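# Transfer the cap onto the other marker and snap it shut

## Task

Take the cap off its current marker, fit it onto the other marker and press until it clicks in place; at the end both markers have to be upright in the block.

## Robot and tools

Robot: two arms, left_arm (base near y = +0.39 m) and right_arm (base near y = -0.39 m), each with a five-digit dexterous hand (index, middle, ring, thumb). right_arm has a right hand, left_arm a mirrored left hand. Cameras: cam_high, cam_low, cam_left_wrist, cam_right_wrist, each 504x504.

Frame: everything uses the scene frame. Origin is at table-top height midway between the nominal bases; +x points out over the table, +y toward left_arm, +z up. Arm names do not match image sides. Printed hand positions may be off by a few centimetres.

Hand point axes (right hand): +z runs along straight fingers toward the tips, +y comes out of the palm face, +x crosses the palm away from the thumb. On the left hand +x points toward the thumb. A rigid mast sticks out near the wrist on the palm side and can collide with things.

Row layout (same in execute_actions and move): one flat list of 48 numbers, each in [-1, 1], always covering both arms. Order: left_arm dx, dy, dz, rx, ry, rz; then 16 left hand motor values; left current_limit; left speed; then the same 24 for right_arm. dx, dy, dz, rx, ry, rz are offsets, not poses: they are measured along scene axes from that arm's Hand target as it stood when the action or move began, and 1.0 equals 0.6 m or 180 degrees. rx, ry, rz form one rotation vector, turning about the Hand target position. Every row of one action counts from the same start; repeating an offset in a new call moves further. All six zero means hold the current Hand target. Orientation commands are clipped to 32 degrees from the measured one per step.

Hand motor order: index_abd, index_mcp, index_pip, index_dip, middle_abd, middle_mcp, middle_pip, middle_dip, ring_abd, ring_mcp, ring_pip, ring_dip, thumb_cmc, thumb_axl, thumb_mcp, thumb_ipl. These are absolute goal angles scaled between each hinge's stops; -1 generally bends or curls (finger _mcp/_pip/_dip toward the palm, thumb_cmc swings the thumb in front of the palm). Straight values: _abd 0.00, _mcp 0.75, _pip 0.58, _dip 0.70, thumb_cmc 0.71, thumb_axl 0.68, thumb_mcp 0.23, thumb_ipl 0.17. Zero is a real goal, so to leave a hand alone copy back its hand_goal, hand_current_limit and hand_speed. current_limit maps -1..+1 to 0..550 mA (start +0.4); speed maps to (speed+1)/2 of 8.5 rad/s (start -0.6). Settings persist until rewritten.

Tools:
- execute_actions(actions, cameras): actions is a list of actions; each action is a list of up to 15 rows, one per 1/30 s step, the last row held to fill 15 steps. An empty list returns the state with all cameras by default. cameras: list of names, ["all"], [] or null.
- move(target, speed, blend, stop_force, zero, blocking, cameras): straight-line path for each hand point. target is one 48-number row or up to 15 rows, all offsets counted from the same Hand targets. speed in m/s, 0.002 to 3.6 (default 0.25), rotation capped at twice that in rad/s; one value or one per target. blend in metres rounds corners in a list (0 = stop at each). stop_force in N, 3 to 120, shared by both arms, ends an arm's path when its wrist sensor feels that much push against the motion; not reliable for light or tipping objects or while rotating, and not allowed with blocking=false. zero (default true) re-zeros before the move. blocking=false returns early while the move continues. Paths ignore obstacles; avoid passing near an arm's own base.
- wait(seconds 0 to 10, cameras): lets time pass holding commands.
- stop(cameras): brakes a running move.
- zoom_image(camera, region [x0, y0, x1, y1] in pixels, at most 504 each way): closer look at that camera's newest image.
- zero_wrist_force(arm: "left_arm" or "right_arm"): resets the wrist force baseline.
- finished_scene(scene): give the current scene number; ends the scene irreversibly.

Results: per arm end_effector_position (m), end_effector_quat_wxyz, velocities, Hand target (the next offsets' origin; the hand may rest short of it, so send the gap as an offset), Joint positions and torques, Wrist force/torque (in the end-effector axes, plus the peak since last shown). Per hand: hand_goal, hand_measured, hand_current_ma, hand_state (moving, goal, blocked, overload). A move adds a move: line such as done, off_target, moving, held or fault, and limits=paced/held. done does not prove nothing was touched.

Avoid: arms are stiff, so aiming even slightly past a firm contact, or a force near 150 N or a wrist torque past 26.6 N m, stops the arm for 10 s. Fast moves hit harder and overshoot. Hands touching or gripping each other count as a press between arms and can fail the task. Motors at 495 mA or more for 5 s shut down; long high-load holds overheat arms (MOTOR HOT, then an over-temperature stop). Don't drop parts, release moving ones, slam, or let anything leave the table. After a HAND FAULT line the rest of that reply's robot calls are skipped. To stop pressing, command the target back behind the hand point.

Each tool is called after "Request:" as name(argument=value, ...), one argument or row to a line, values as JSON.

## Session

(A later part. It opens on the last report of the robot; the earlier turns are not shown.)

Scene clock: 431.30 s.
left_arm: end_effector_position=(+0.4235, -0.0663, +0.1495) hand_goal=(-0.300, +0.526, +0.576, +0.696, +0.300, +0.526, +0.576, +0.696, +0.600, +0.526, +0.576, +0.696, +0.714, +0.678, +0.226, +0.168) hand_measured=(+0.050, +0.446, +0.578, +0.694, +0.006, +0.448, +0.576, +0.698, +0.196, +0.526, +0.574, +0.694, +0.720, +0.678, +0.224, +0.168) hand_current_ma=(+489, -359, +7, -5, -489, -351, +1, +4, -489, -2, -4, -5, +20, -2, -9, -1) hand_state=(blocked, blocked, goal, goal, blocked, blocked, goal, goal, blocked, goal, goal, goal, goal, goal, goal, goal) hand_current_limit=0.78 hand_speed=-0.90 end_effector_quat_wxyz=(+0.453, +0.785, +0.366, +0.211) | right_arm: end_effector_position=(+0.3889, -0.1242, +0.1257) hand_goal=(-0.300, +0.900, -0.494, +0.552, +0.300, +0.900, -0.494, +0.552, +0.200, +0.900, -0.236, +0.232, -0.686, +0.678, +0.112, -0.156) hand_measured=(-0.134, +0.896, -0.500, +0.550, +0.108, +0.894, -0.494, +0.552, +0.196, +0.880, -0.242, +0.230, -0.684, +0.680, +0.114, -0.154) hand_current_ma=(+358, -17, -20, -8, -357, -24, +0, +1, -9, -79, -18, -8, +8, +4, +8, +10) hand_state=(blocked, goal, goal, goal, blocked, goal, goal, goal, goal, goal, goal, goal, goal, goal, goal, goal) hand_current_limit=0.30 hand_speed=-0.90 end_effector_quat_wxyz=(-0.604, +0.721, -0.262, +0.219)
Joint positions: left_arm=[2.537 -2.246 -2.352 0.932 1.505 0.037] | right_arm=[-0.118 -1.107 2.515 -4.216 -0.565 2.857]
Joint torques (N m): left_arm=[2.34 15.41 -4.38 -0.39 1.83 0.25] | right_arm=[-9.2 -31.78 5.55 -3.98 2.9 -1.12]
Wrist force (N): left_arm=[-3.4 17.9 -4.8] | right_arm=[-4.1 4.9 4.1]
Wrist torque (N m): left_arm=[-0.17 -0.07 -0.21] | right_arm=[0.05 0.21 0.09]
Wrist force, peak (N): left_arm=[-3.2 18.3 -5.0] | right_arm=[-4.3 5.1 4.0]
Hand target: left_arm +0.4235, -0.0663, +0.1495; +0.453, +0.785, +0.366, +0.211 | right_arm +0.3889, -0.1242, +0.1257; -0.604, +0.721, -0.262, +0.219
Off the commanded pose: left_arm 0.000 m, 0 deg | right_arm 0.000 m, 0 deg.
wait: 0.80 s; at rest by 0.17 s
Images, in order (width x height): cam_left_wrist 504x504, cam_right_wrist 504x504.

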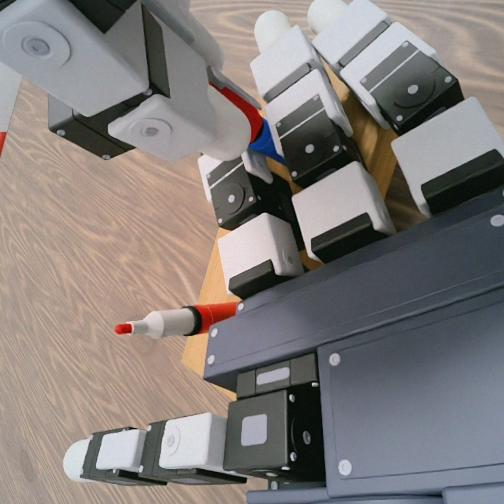

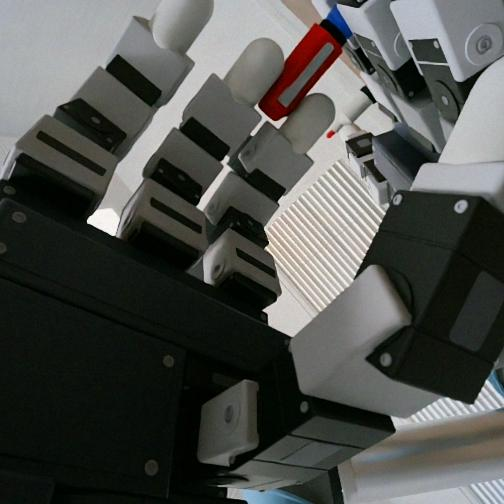

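Request:
zoom_image(
  camera="cam_right_wrist",
  region=[250, 10, 350, 110],
)

Request:
zoom_image(
  camera="cam_left_wrist",
  region=[190, 60, 290, 160],
)

Scaled by 5.040.

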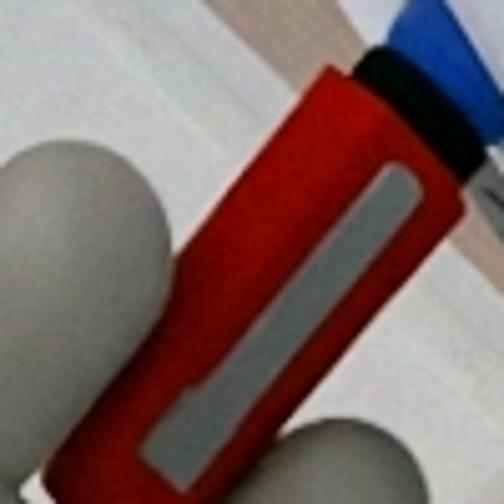

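Scaled by 5.040.

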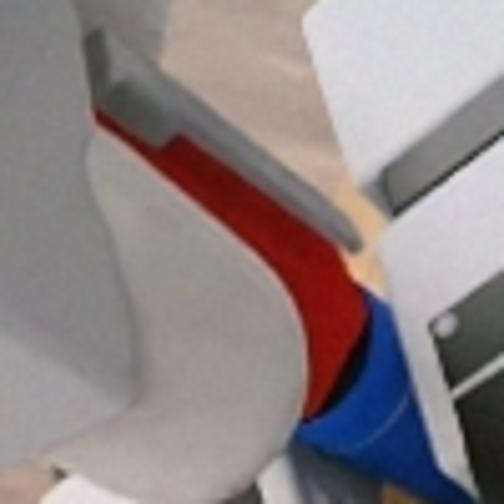

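Request:
execute_actions(
  actions=[
    [[0,0,0,0,0,0,-0.3,0.525,0.576,0.696,0.3,0.525,0.576,0.696,0.6,0.525,0.576,0.696,0.714,0.678,0.226,0.168,0.78,-0.9,0,0,0,0,0,0,0.09,0.9,-0.495,0.551,-0.09,0.9,-0.495,0.551,0.2,0.9,-0.236,0.232,-0.686,0.677,0.112,-0.157,0.3,-0.85]],
  ],
)

Request:
move(
  target=[0,0,0,0,0,0,-0.3,0.525,0.576,0.696,0.3,0.525,0.576,0.696,0.6,0.525,0.576,0.696,0.714,0.678,0.226,0.168,0.78,-0.9,0.0032,0.0025,0,0,0,0,0.09,0.9,-0.495,0.551,-0.09,0.9,-0.495,0.551,0.2,0.9,-0.236,0.232,-0.686,0.677,0.112,-0.157,0.3,-0.85],
  speed=0.05,
)

Request:
execute_actions(
  actions=[
    [[0,0,0,0,0,0,-0.3,0.525,0.576,0.696,0.3,0.525,0.576,0.696,0.6,0.525,0.576,0.696,0.714,0.678,0.226,0.168,0.78,-0.9,0,0,0,0,0,0,-0.5,0.9,-0.495,0.551,0.5,0.9,-0.495,0.551,0.2,0.9,-0.236,0.232,-0.686,0.677,0.112,-0.157,0.78,-0.9]],
  ],
)

Request:
wait(
  seconds=0.8,
)

Request:
execute_actions(
  actions=[
    [[0,0,0,0,0,0,-0.3,0.525,0.576,0.696,0.3,0.525,0.576,0.696,0.6,0.525,0.576,0.696,0.714,0.678,0.226,0.168,0.78,-0.9,0,0,0,0,0,0,-0.5,0.9,-0.495,0.551,0.5,0.9,-0.495,0.551,1.0,0.9,-0.236,0.232,-0.686,0.677,0.112,-0.157,0.78,-0.9]],
  ],
)

Request:
wait(
  seconds=0.8,
  cameras=["cam_right_wrist", "cam_left_wrist"],
)

Request:
zoom_image(
  camera="cam_right_wrist",
  region=[160, 0, 380, 200],
)

Scene clock: 436.67 s.
left_arm: end_effector_position=(+0.4235, -0.0663, +0.1495) hand_goal=(-0.300, +0.526, +0.576, +0.696, +0.300, +0.526, +0.576, +0.696, +0.600, +0.526, +0.576, +0.696, +0.714, +0.678, +0.226, +0.168) hand_measured=(+0.050, +0.446, +0.578, +0.694, +0.006, +0.448, +0.576, +0.698, +0.196, +0.526, +0.574, +0.694, +0.720, +0.678, +0.224, +0.168) hand_current_ma=(+489, -359, +7, -5, -489, -351, +1, +4, -489, -2, -4, -5, +20, -2, -9, -1) hand_state=(blocked, blocked, goal, goal, blocked, blocked, goal, goal, blocked, goal, goal, goal, goal, goal, goal, goal) hand_current_limit=0.78 hand_speed=-0.90 end_effector_quat_wxyz=(+0.453, +0.785, +0.366, +0.211) | right_arm: end_effector_position=(+0.3889, -0.1242, +0.1257) hand_goal=(+0.090, +0.900, -0.494, +0.552, -0.090, +0.900, -0.494, +0.552, +0.200, +0.900, -0.236, +0.232, -0.686, +0.678, +0.112, -0.156) hand_measured=(+0.086, +0.894, -0.498, +0.550, -0.086, +0.894, -0.494, +0.552, +0.196, +0.880, -0.242, +0.230, -0.684, +0.680, +0.114, -0.154) hand_current_ma=(-9, -23, -16, -7, +9, -24, +0, +1, -9, -79, -18, -8, +8, +4, +8, +10) hand_state=(goal, goal, goal, goal, goal, goal, goal, goal, goal, goal, goal, goal, goal, goal, goal, goal) hand_current_limit=0.30 hand_speed=-0.85 end_effector_quat_wxyz=(-0.604, +0.721, -0.262, +0.219)
Joint positions: left_arm=[2.537 -2.246 -2.352 0.932 1.505 0.037] | right_arm=[-0.118 -1.107 2.515 -4.216 -0.565 2.857]
Joint torques (N m): left_arm=[3.46 16.85 -4.46 -0.43 1.74 0.21] | right_arm=[-2.95 -30.11 5.02 -2.35 2.84 0.12]
Wrist force (N): left_arm=[-2.5 18.3 -4.9] | right_arm=[-4.2 5.3 3.3]
Wrist torque (N m): left_arm=[-0.14 -0.08 -0.19] | right_arm=[0.06 0.15 0.13]
Wrist force, peak (N): left_arm=[-2.6 18.5 -4.8] | right_arm=[-4.3 5.1 4.3]
Hand target: left_arm +0.4235, -0.0663, +0.1495; +0.453, +0.785, +0.366, +0.211 | right_arm +0.3889, -0.1242, +0.1257; -0.604, +0.721, -0.262, +0.219
Off the commanded pose: left_arm 0.000 m, 0 deg | right_arm 0.000 m, 0 deg.

Scene clock: 437.37 s.
left_arm: end_effector_position=(+0.4235, -0.0663, +0.1495) hand_goal=(-0.300, +0.526, +0.576, +0.696, +0.300, +0.526, +0.576, +0.696, +0.600, +0.526, +0.576, +0.696, +0.714, +0.678, +0.226, +0.168) hand_measured=(+0.050, +0.446, +0.578, +0.694, +0.006, +0.448, +0.576, +0.698, +0.196, +0.526, +0.574, +0.694, +0.720, +0.678, +0.224, +0.168) hand_current_ma=(+489, -359, +7, -5, -489, -351, +1, +4, -489, -2, -4, -5, +20, -2, -9, -1) hand_state=(blocked, blocked, goal, goal, blocked, blocked, goal, goal, blocked, goal, goal, goal, goal, goal, goal, goal) hand_current_limit=0.78 hand_speed=-0.90 end_effector_quat_wxyz=(+0.453, +0.785, +0.366, +0.211) | right_arm: end_effector_position=(+0.3907, -0.1228, +0.1257) hand_goal=(+0.090, +0.900, -0.494, +0.552, -0.090, +0.900, -0.494, +0.552, +0.200, +0.900, -0.236, +0.232, -0.686, +0.678, +0.112, -0.156) hand_measured=(+0.086, +0.894, -0.498, +0.550, -0.086, +0.894, -0.494, +0.552, +0.196, +0.880, -0.242, +0.230, -0.684, +0.680, +0.114, -0.154) hand_current_ma=(-9, -23, -16, -7, +9, -24, +0, +1, -9, -79, -18, -8, +8, +4, +8, +10) hand_state=(goal, goal, goal, goal, goal, goal, goal, goal, goal, goal, goal, goal, goal, goal, goal, goal) hand_current_limit=0.30 hand_speed=-0.85 end_effector_quat_wxyz=(-0.604, +0.721, -0.262, +0.219)
Joint positions: left_arm=[2.537 -2.246 -2.352 0.932 1.505 0.037] | right_arm=[-0.112 -1.104 2.508 -4.214 -0.571 2.861]
Joint torques (N m): left_arm=[2.62 16.08 -5.17 -0.59 1.75 0.3] | right_arm=[10.84 -12.92 -15.64 0.61 -2.24 1.35]
Wrist force (N): left_arm=[-2.9 18.4 -4.6] | right_arm=[-4.7 5.0 3.2]
Wrist torque (N m): left_arm=[-0.15 -0.03 -0.23] | right_arm=[0.03 0.20 -0.01]
Wrist force, peak (N): left_arm=[-2.7 18.4 -4.8] | right_arm=[-4.6 5.0 3.3]
Hand target: left_arm +0.4235, -0.0663, +0.1495; +0.453, +0.785, +0.366, +0.211 | right_arm +0.3908, -0.1227, +0.1257; -0.604, +0.721, -0.262, +0.219
Off the commanded pose: left_arm 0.000 m, 0 deg | right_arm 0.000 m, 0 deg.
move: done

Scene clock: 438.37 s.
left_arm: end_effector_position=(+0.4235, -0.0663, +0.1495) hand_goal=(-0.300, +0.526, +0.576, +0.696, +0.300, +0.526, +0.576, +0.696, +0.600, +0.526, +0.576, +0.696, +0.714, +0.678, +0.226, +0.168) hand_measured=(+0.050, +0.446, +0.578, +0.694, +0.006, +0.448, +0.576, +0.698, +0.196, +0.526, +0.574, +0.694, +0.720, +0.678, +0.224, +0.168) hand_current_ma=(+489, -359, +7, -5, -489, -351, +1, +4, -489, -2, -4, -5, +20, -2, -9, -1) hand_state=(blocked, blocked, goal, goal, blocked, blocked, goal, goal, blocked, goal, goal, goal, goal, goal, goal, goal) hand_current_limit=0.78 hand_speed=-0.90 end_effector_quat_wxyz=(+0.453, +0.785, +0.366, +0.211) | right_arm: end_effector_position=(+0.3908, -0.1227, +0.1257) hand_goal=(-0.500, +0.900, -0.494, +0.552, +0.500, +0.900, -0.494, +0.552, +0.200, +0.900, -0.236, +0.232, -0.686, +0.678, +0.112, -0.156) hand_measured=(-0.120, +0.896, -0.504, +0.550, +0.098, +0.894, -0.494, +0.552, +0.196, +0.880, -0.242, +0.230, -0.684, +0.680, +0.114, -0.154) hand_current_ma=(+486, -11, -35, -7, -489, -24, -1, +1, -9, -79, -18, -8, +8, +4, +8, +10) hand_state=(blocked, goal, goal, goal, blocked, goal, goal, goal, goal, goal, goal, goal, goal, goal, goal, goal) hand_current_limit=0.78 hand_speed=-0.90 end_effector_quat_wxyz=(-0.604, +0.721, -0.262, +0.219)
Joint positions: left_arm=[2.537 -2.246 -2.352 0.932 1.505 0.037] | right_arm=[-0.112 -1.104 2.508 -4.214 -0.571 2.861]
Joint torques (N m): left_arm=[3.26 16.73 -3.98 -0.3 1.68 0.35] | right_arm=[11.77 -11.59 -16.44 0.61 -2.47 1.19]
Wrist force (N): left_arm=[-3.6 19.1 -4.1] | right_arm=[-4.8 5.1 4.4]
Wrist torque (N m): left_arm=[-0.18 -0.08 -0.22] | right_arm=[0.01 0.12 0.02]
Wrist force, peak (N): left_arm=[-3.6 19.1 -4.1] | right_arm=[-4.9 5.4 4.5]
Hand target: left_arm +0.4235, -0.0663, +0.1495; +0.453, +0.785, +0.366, +0.211 | right_arm +0.3908, -0.1227, +0.1257; -0.604, +0.721, -0.262, +0.219
Off the commanded pose: left_arm 0.000 m, 0 deg | right_arm 0.000 m, 0 deg.

Scene clock: 439.17 s.
left_arm: end_effector_position=(+0.4235, -0.0663, +0.1495) hand_goal=(-0.300, +0.526, +0.576, +0.696, +0.300, +0.526, +0.576, +0.696, +0.600, +0.526, +0.576, +0.696, +0.714, +0.678, +0.226, +0.168) hand_measured=(+0.050, +0.446, +0.578, +0.694, +0.006, +0.448, +0.576, +0.698, +0.196, +0.526, +0.574, +0.694, +0.720, +0.678, +0.224, +0.168) hand_current_ma=(+489, -359, +7, -5, -489, -351, +1, +4, -489, -2, -4, -5, +20, -2, -9, -1) hand_state=(blocked, blocked, goal, goal, blocked, blocked, goal, goal, blocked, goal, goal, goal, goal, goal, goal, goal) hand_current_limit=0.78 hand_speed=-0.90 end_effector_quat_wxyz=(+0.453, +0.785, +0.366, +0.211) | right_arm: end_effector_position=(+0.3908, -0.1227, +0.1257) hand_goal=(-0.500, +0.900, -0.494, +0.552, +0.500, +0.900, -0.494, +0.552, +0.200, +0.900, -0.236, +0.232, -0.686, +0.678, +0.112, -0.156) hand_measured=(-0.120, +0.896, -0.504, +0.550, +0.098, +0.894, -0.494, +0.552, +0.196, +0.880, -0.242, +0.230, -0.684, +0.680, +0.114, -0.154) hand_current_ma=(+490, -11, -35, -7, -489, -24, -1, +1, -9, -79, -18, -8, +8, +4, +8, +10) hand_state=(blocked, goal, goal, goal, blocked, goal, goal, goal, goal, goal, goal, goal, goal, goal, goal, goal) hand_current_limit=0.78 hand_speed=-0.90 end_effector_quat_wxyz=(-0.604, +0.721, -0.262, +0.219)
Joint positions: left_arm=[2.537 -2.246 -2.352 0.932 1.505 0.037] | right_arm=[-0.112 -1.104 2.508 -4.214 -0.571 2.861]
Joint torques (N m): left_arm=[2.32 17.47 -4.09 -0.38 1.69 0.22] | right_arm=[10.89 -13.55 -15.86 0.39 -2.38 1.11]
Wrist force (N): left_arm=[-3.5 19.1 -4.2] | right_arm=[-4.9 5.2 4.5]
Wrist torque (N m): left_arm=[-0.15 -0.10 -0.21] | right_arm=[0.01 0.14 0.00]
Wrist force, peak (N): left_arm=[-3.5 19.3 -4.1] | right_arm=[-5.0 5.3 4.7]
Hand target: left_arm +0.4235, -0.0663, +0.1495; +0.453, +0.785, +0.366, +0.211 | right_arm +0.3908, -0.1227, +0.1257; -0.604, +0.721, -0.262, +0.219
Off the commanded pose: left_arm 0.000 m, 0 deg | right_arm 0.000 m, 0 deg.
wait: 0.80 s; at rest by 0.17 s

Scene clock: 440.17 s.
left_arm: end_effector_position=(+0.4235, -0.0663, +0.1495) hand_goal=(-0.300, +0.526, +0.576, +0.696, +0.300, +0.526, +0.576, +0.696, +0.600, +0.526, +0.576, +0.696, +0.714, +0.678, +0.226, +0.168) hand_measured=(+0.050, +0.446, +0.578, +0.694, +0.006, +0.448, +0.576, +0.698, +0.196, +0.526, +0.574, +0.694, +0.720, +0.678, +0.224, +0.168) hand_current_ma=(+489, -359, +7, -5, -489, -351, +1, +4, -489, -2, -4, -5, +20, -2, -9, -1) hand_state=(blocked, blocked, goal, goal, blocked, blocked, goal, goal, blocked, goal, goal, goal, goal, goal, goal, goal) hand_current_limit=0.78 hand_speed=-0.90 end_effector_quat_wxyz=(+0.453, +0.785, +0.366, +0.211) | right_arm: end_effector_position=(+0.3908, -0.1227, +0.1257) hand_goal=(-0.500, +0.900, -0.494, +0.552, +0.500, +0.900, -0.494, +0.552, +1.000, +0.900, -0.236, +0.232, -0.686, +0.678, +0.112, -0.156) hand_measured=(-0.120, +0.896, -0.506, +0.550, +0.114, +0.896, -0.498, +0.552, +0.416, +0.888, -0.244, +0.230, -0.684, +0.680, +0.114, -0.154) hand_current_ma=(+490, -11, -46, -8, -489, -16, -11, +1, -489, -44, -30, -8, +8, +4, +8, +10) hand_state=(blocked, goal, goal, goal, blocked, goal, goal, goal, blocked, goal, goal, goal, goal, goal, goal, goal) hand_current_limit=0.78 hand_speed=-0.90 end_effector_quat_wxyz=(-0.604, +0.721, -0.262, +0.219)
Joint positions: left_arm=[2.537 -2.246 -2.352 0.932 1.505 0.037] | right_arm=[-0.112 -1.104 2.508 -4.214 -0.571 2.861]
Joint torques (N m): left_arm=[3.25 16.32 -4.85 -0.27 1.83 0.22] | right_arm=[9.02 -13.75 -15.44 0.15 -1.76 1.11]
Wrist force (N): left_arm=[-4.6 17.8 -6.2] | right_arm=[-3.4 5.9 5.7]
Wrist torque (N m): left_arm=[-0.06 -0.12 -0.22] | right_arm=[-0.01 0.22 0.02]
Wrist force, peak (N): left_arm=[-3.5 19.2 -4.2] | right_arm=[-3.3 6.0 5.8]
Hand target: left_arm +0.4235, -0.0663, +0.1495; +0.453, +0.785, +0.366, +0.211 | right_arm +0.3908, -0.1227, +0.1257; -0.604, +0.721, -0.262, +0.219
Off the commanded pose: left_arm 0.000 m, 0 deg | right_arm 0.000 m, 0 deg.

Scene clock: 440.97 s.
left_arm: end_effector_position=(+0.4235, -0.0663, +0.1495) hand_goal=(-0.300, +0.526, +0.576, +0.696, +0.300, +0.526, +0.576, +0.696, +0.600, +0.526, +0.576, +0.696, +0.714, +0.678, +0.226, +0.168) hand_measured=(+0.050, +0.446, +0.578, +0.694, +0.006, +0.448, +0.576, +0.698, +0.196, +0.526, +0.574, +0.694, +0.720, +0.678, +0.224, +0.168) hand_current_ma=(+489, -359, +7, -5, -489, -351, +1, +4, -489, -2, -4, -5, +20, -2, -9, -1) hand_state=(blocked, blocked, goal, goal, blocked, blocked, goal, goal, blocked, goal, goal, goal, goal, goal, goal, goal) hand_current_limit=0.78 hand_speed=-0.90 end_effector_quat_wxyz=(+0.453, +0.785, +0.366, +0.211) | right_arm: end_effector_position=(+0.3908, -0.1227, +0.1257) hand_goal=(-0.500, +0.900, -0.494, +0.552, +0.500, +0.900, -0.494, +0.552, +1.000, +0.900, -0.236, +0.232, -0.686, +0.678, +0.112, -0.156) hand_measured=(-0.120, +0.896, -0.506, +0.550, +0.114, +0.896, -0.498, +0.552, +0.416, +0.888, -0.244, +0.230, -0.684, +0.680, +0.114, -0.154) hand_current_ma=(+490, -11, -46, -8, -489, -16, -11, +1, -489, -44, -30, -8, +8, +4, +8, +10) hand_state=(blocked, goal, goal, goal, blocked, goal, goal, goal, blocked, goal, goal, goal, goal, goal, goal, goal) hand_current_limit=0.78 hand_speed=-0.90 end_effector_quat_wxyz=(-0.604, +0.721, -0.262, +0.219)
Joint positions: left_arm=[2.537 -2.246 -2.352 0.932 1.505 0.037] | right_arm=[-0.112 -1.104 2.508 -4.214 -0.571 2.861]
Joint torques (N m): left_arm=[3.38 17.13 -4.03 -0.27 1.87 0.29] | right_arm=[8.06 -14.5 -14.52 0.04 -0.77 1.09]
Wrist force (N): left_arm=[-4.6 17.6 -6.1] | right_arm=[-3.7 5.9 5.6]
Wrist torque (N m): left_arm=[-0.09 -0.12 -0.22] | right_arm=[0.00 0.25 0.00]
Wrist force, peak (N): left_arm=[-4.6 18.0 -6.1] | right_arm=[-3.2 6.0 6.1]
Hand target: left_arm +0.4235, -0.0663, +0.1495; +0.453, +0.785, +0.366, +0.211 | right_arm +0.3908, -0.1227, +0.1257; -0.604, +0.721, -0.262, +0.219
Off the commanded pose: left_arm 0.000 m, 0 deg | right_arm 0.000 m, 0 deg.
wait: 0.80 s; at rest by 0.17 s
Images, in order (width x height): cam_left_wrist 504x504, cam_right_wrist 504x504.

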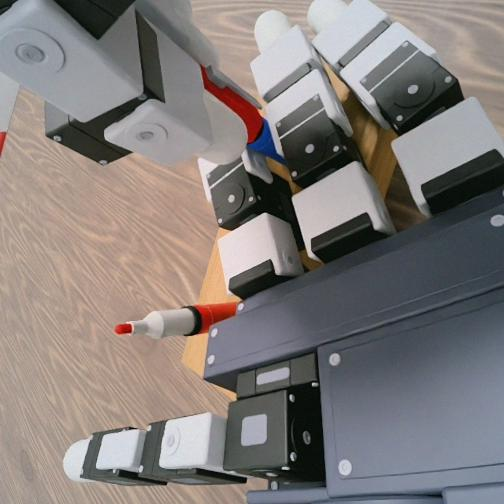

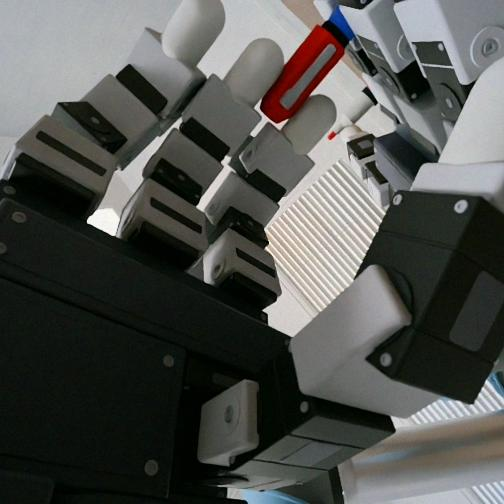

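Scaled by 2.291.

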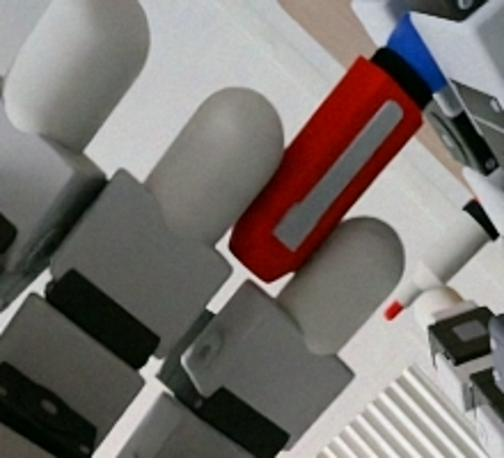

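Request:
move(
  target=[0,0,0,0,0,0,-0.3,0.525,0.576,0.696,0.3,0.525,0.576,0.696,0.6,0.525,0.576,0.696,0.714,0.678,0.226,0.168,0.78,-0.9,-0.0077,0.0064,0,0,0,0,-0.5,0.9,-0.495,0.551,0.5,0.9,-0.495,0.551,1.0,0.9,-0.236,0.232,-0.686,0.677,0.112,-0.157,0.78,-0.9],
  speed=0.03,
)

Request:
move(
  target=[0,0,0,0,0,0,-0.3,0.525,0.576,0.696,0.3,0.525,0.576,0.696,0.6,0.525,0.576,0.696,0.714,0.678,0.226,0.168,0.78,-0.9,-0.0064,0.0054,0,0,0,0,-0.5,0.9,-0.495,0.551,0.5,0.9,-0.495,0.551,1.0,0.9,-0.236,0.232,-0.686,0.677,0.112,-0.157,0.78,-0.9],
  speed=0.03,
  cameras=["cam_right_wrist"],
)

Request:
zoom_image(
  camera="cam_right_wrist",
  region=[160, 0, 380, 200],
)

Scene clock: 442.80 s.
left_arm: end_effector_position=(+0.4235, -0.0663, +0.1495) hand_goal=(-0.300, +0.526, +0.576, +0.696, +0.300, +0.526, +0.576, +0.696, +0.600, +0.526, +0.576, +0.696, +0.714, +0.678, +0.226, +0.168) hand_measured=(+0.050, +0.446, +0.578, +0.694, +0.008, +0.448, +0.576, +0.698, +0.196, +0.526, +0.574, +0.694, +0.720, +0.678, +0.224, +0.168) hand_current_ma=(+489, -359, +8, -5, -489, -351, +0, +4, -489, -2, -4, -5, +20, -2, -9, -1) hand_state=(blocked, blocked, goal, goal, blocked, blocked, goal, goal, blocked, goal, goal, goal, goal, goal, goal, goal) hand_current_limit=0.78 hand_speed=-0.90 end_effector_quat_wxyz=(+0.453, +0.785, +0.366, +0.211) | right_arm: end_effector_position=(+0.3863, -0.1190, +0.1257) hand_goal=(-0.500, +0.900, -0.494, +0.552, +0.500, +0.900, -0.494, +0.552, +1.000, +0.900, -0.236, +0.232, -0.686, +0.678, +0.112, -0.156) hand_measured=(-0.124, +0.890, -0.508, +0.548, +0.114, +0.904, -0.498, +0.554, +0.416, +0.900, -0.248, +0.230, -0.684, +0.680, +0.114, -0.154) hand_current_ma=(+487, -36, -54, -11, -489, +12, -14, +5, -489, -2, -49, -8, +8, +4, +8, +10) hand_state=(blocked, goal, goal, goal, blocked, goal, goal, goal, blocked, goal, goal, goal, goal, goal, goal, goal) hand_current_limit=0.78 hand_speed=-0.90 end_effector_quat_wxyz=(-0.604, +0.721, -0.262, +0.219)
Joint positions: left_arm=[2.537 -2.246 -2.352 0.932 1.505 0.037] | right_arm=[-0.101 -1.106 2.516 -4.226 -0.581 2.867]
Joint torques (N m): left_arm=[3.29 17.64 -4.45 -0.2 1.39 0.26] | right_arm=[17.77 -32.34 10.29 -4.68 1.24 1.97]
Wrist force (N): left_arm=[-2.2 13.2 -13.4] | right_arm=[7.1 6.9 7.1]
Wrist torque (N m): left_arm=[0.35 0.04 -0.11] | right_arm=[-0.07 0.93 0.14]
Wrist force, peak (N): left_arm=[-4.5 17.9 -6.2] | right_arm=[7.1 6.9 7.1]
Hand target: left_arm +0.4235, -0.0663, +0.1495; +0.453, +0.785, +0.366, +0.211 | right_arm +0.3862, -0.1189, +0.1257; -0.604, +0.721, -0.262, +0.219
Off the commanded pose: left_arm 0.000 m, 0 deg | right_arm 0.000 m, 0 deg.
move: done

Scene clock: 443.57 s.
left_arm: end_effector_position=(+0.4235, -0.0663, +0.1496) hand_goal=(-0.300, +0.526, +0.576, +0.696, +0.300, +0.526, +0.576, +0.696, +0.600, +0.526, +0.576, +0.696, +0.714, +0.678, +0.226, +0.168) hand_measured=(+0.058, +0.446, +0.578, +0.694, +0.016, +0.448, +0.576, +0.698, +0.202, +0.526, +0.574, +0.694, +0.720, +0.678, +0.224, +0.168) hand_current_ma=(+489, -359, +8, -5, -489, -351, +0, +4, -489, +0, -4, -4, +20, -2, -9, -1) hand_state=(blocked, blocked, goal, goal, blocked, blocked, goal, goal, blocked, goal, goal, goal, goal, goal, goal, goal) hand_current_limit=0.78 hand_speed=-0.90 end_effector_quat_wxyz=(+0.453, +0.785, +0.366, +0.211) | right_arm: end_effector_position=(+0.3824, -0.1157, +0.1257) hand_goal=(-0.500, +0.900, -0.494, +0.552, +0.500, +0.900, -0.494, +0.552, +1.000, +0.900, -0.236, +0.232, -0.686, +0.678, +0.112, -0.156) hand_measured=(-0.150, +0.886, -0.504, +0.550, +0.112, +0.910, -0.500, +0.552, +0.416, +0.912, -0.260, +0.230, -0.684, +0.680, +0.114, -0.154) hand_current_ma=(+487, -53, -39, -9, -489, +43, -21, -3, -489, +47, -101, -9, +8, +4, +8, +10) hand_state=(blocked, goal, goal, goal, blocked, goal, goal, goal, blocked, goal, blocked, goal, goal, goal, goal, goal) hand_current_limit=0.78 hand_speed=-0.90 end_effector_quat_wxyz=(-0.604, +0.721, -0.262, +0.219)
Joint positions: left_arm=[2.537 -2.246 -2.352 0.932 1.505 0.037] | right_arm=[-0.092 -1.107 2.522 -4.236 -0.59 2.873]
Joint torques (N m): left_arm=[3.42 18.65 -1.75 -3.4 0.76 0.21] | right_arm=[25.5 -31.7 15.28 -4.47 5.43 2.99]
Wrist force (N): left_arm=[-7.7 16.2 -32.4] | right_arm=[21.1 6.6 8.7]
Wrist torque (N m): left_arm=[1.95 -0.16 -0.62] | right_arm=[-0.15 1.79 0.36]
Wrist force, peak (N): left_arm=[-7.7 16.4 -32.5] | right_arm=[21.1 6.6 8.7]
Hand target: left_arm +0.4235, -0.0663, +0.1495; +0.453, +0.785, +0.366, +0.211 | right_arm +0.3823, -0.1156, +0.1257; -0.604, +0.721, -0.262, +0.219
Off the commanded pose: left_arm 0.000 m, 0 deg | right_arm 0.000 m, 0 deg.
move: done
Images, in order (width x height): cam_right_wrist 504x504.

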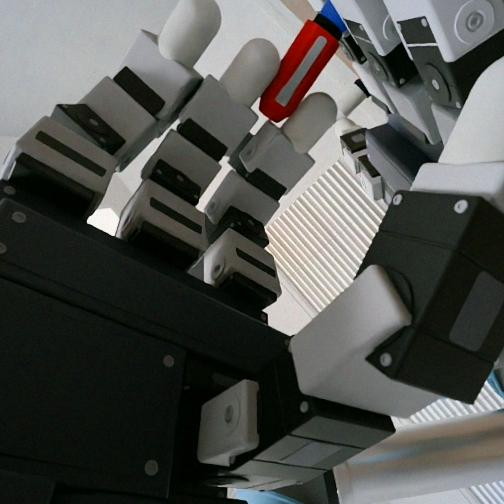

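Scaled by 2.291.

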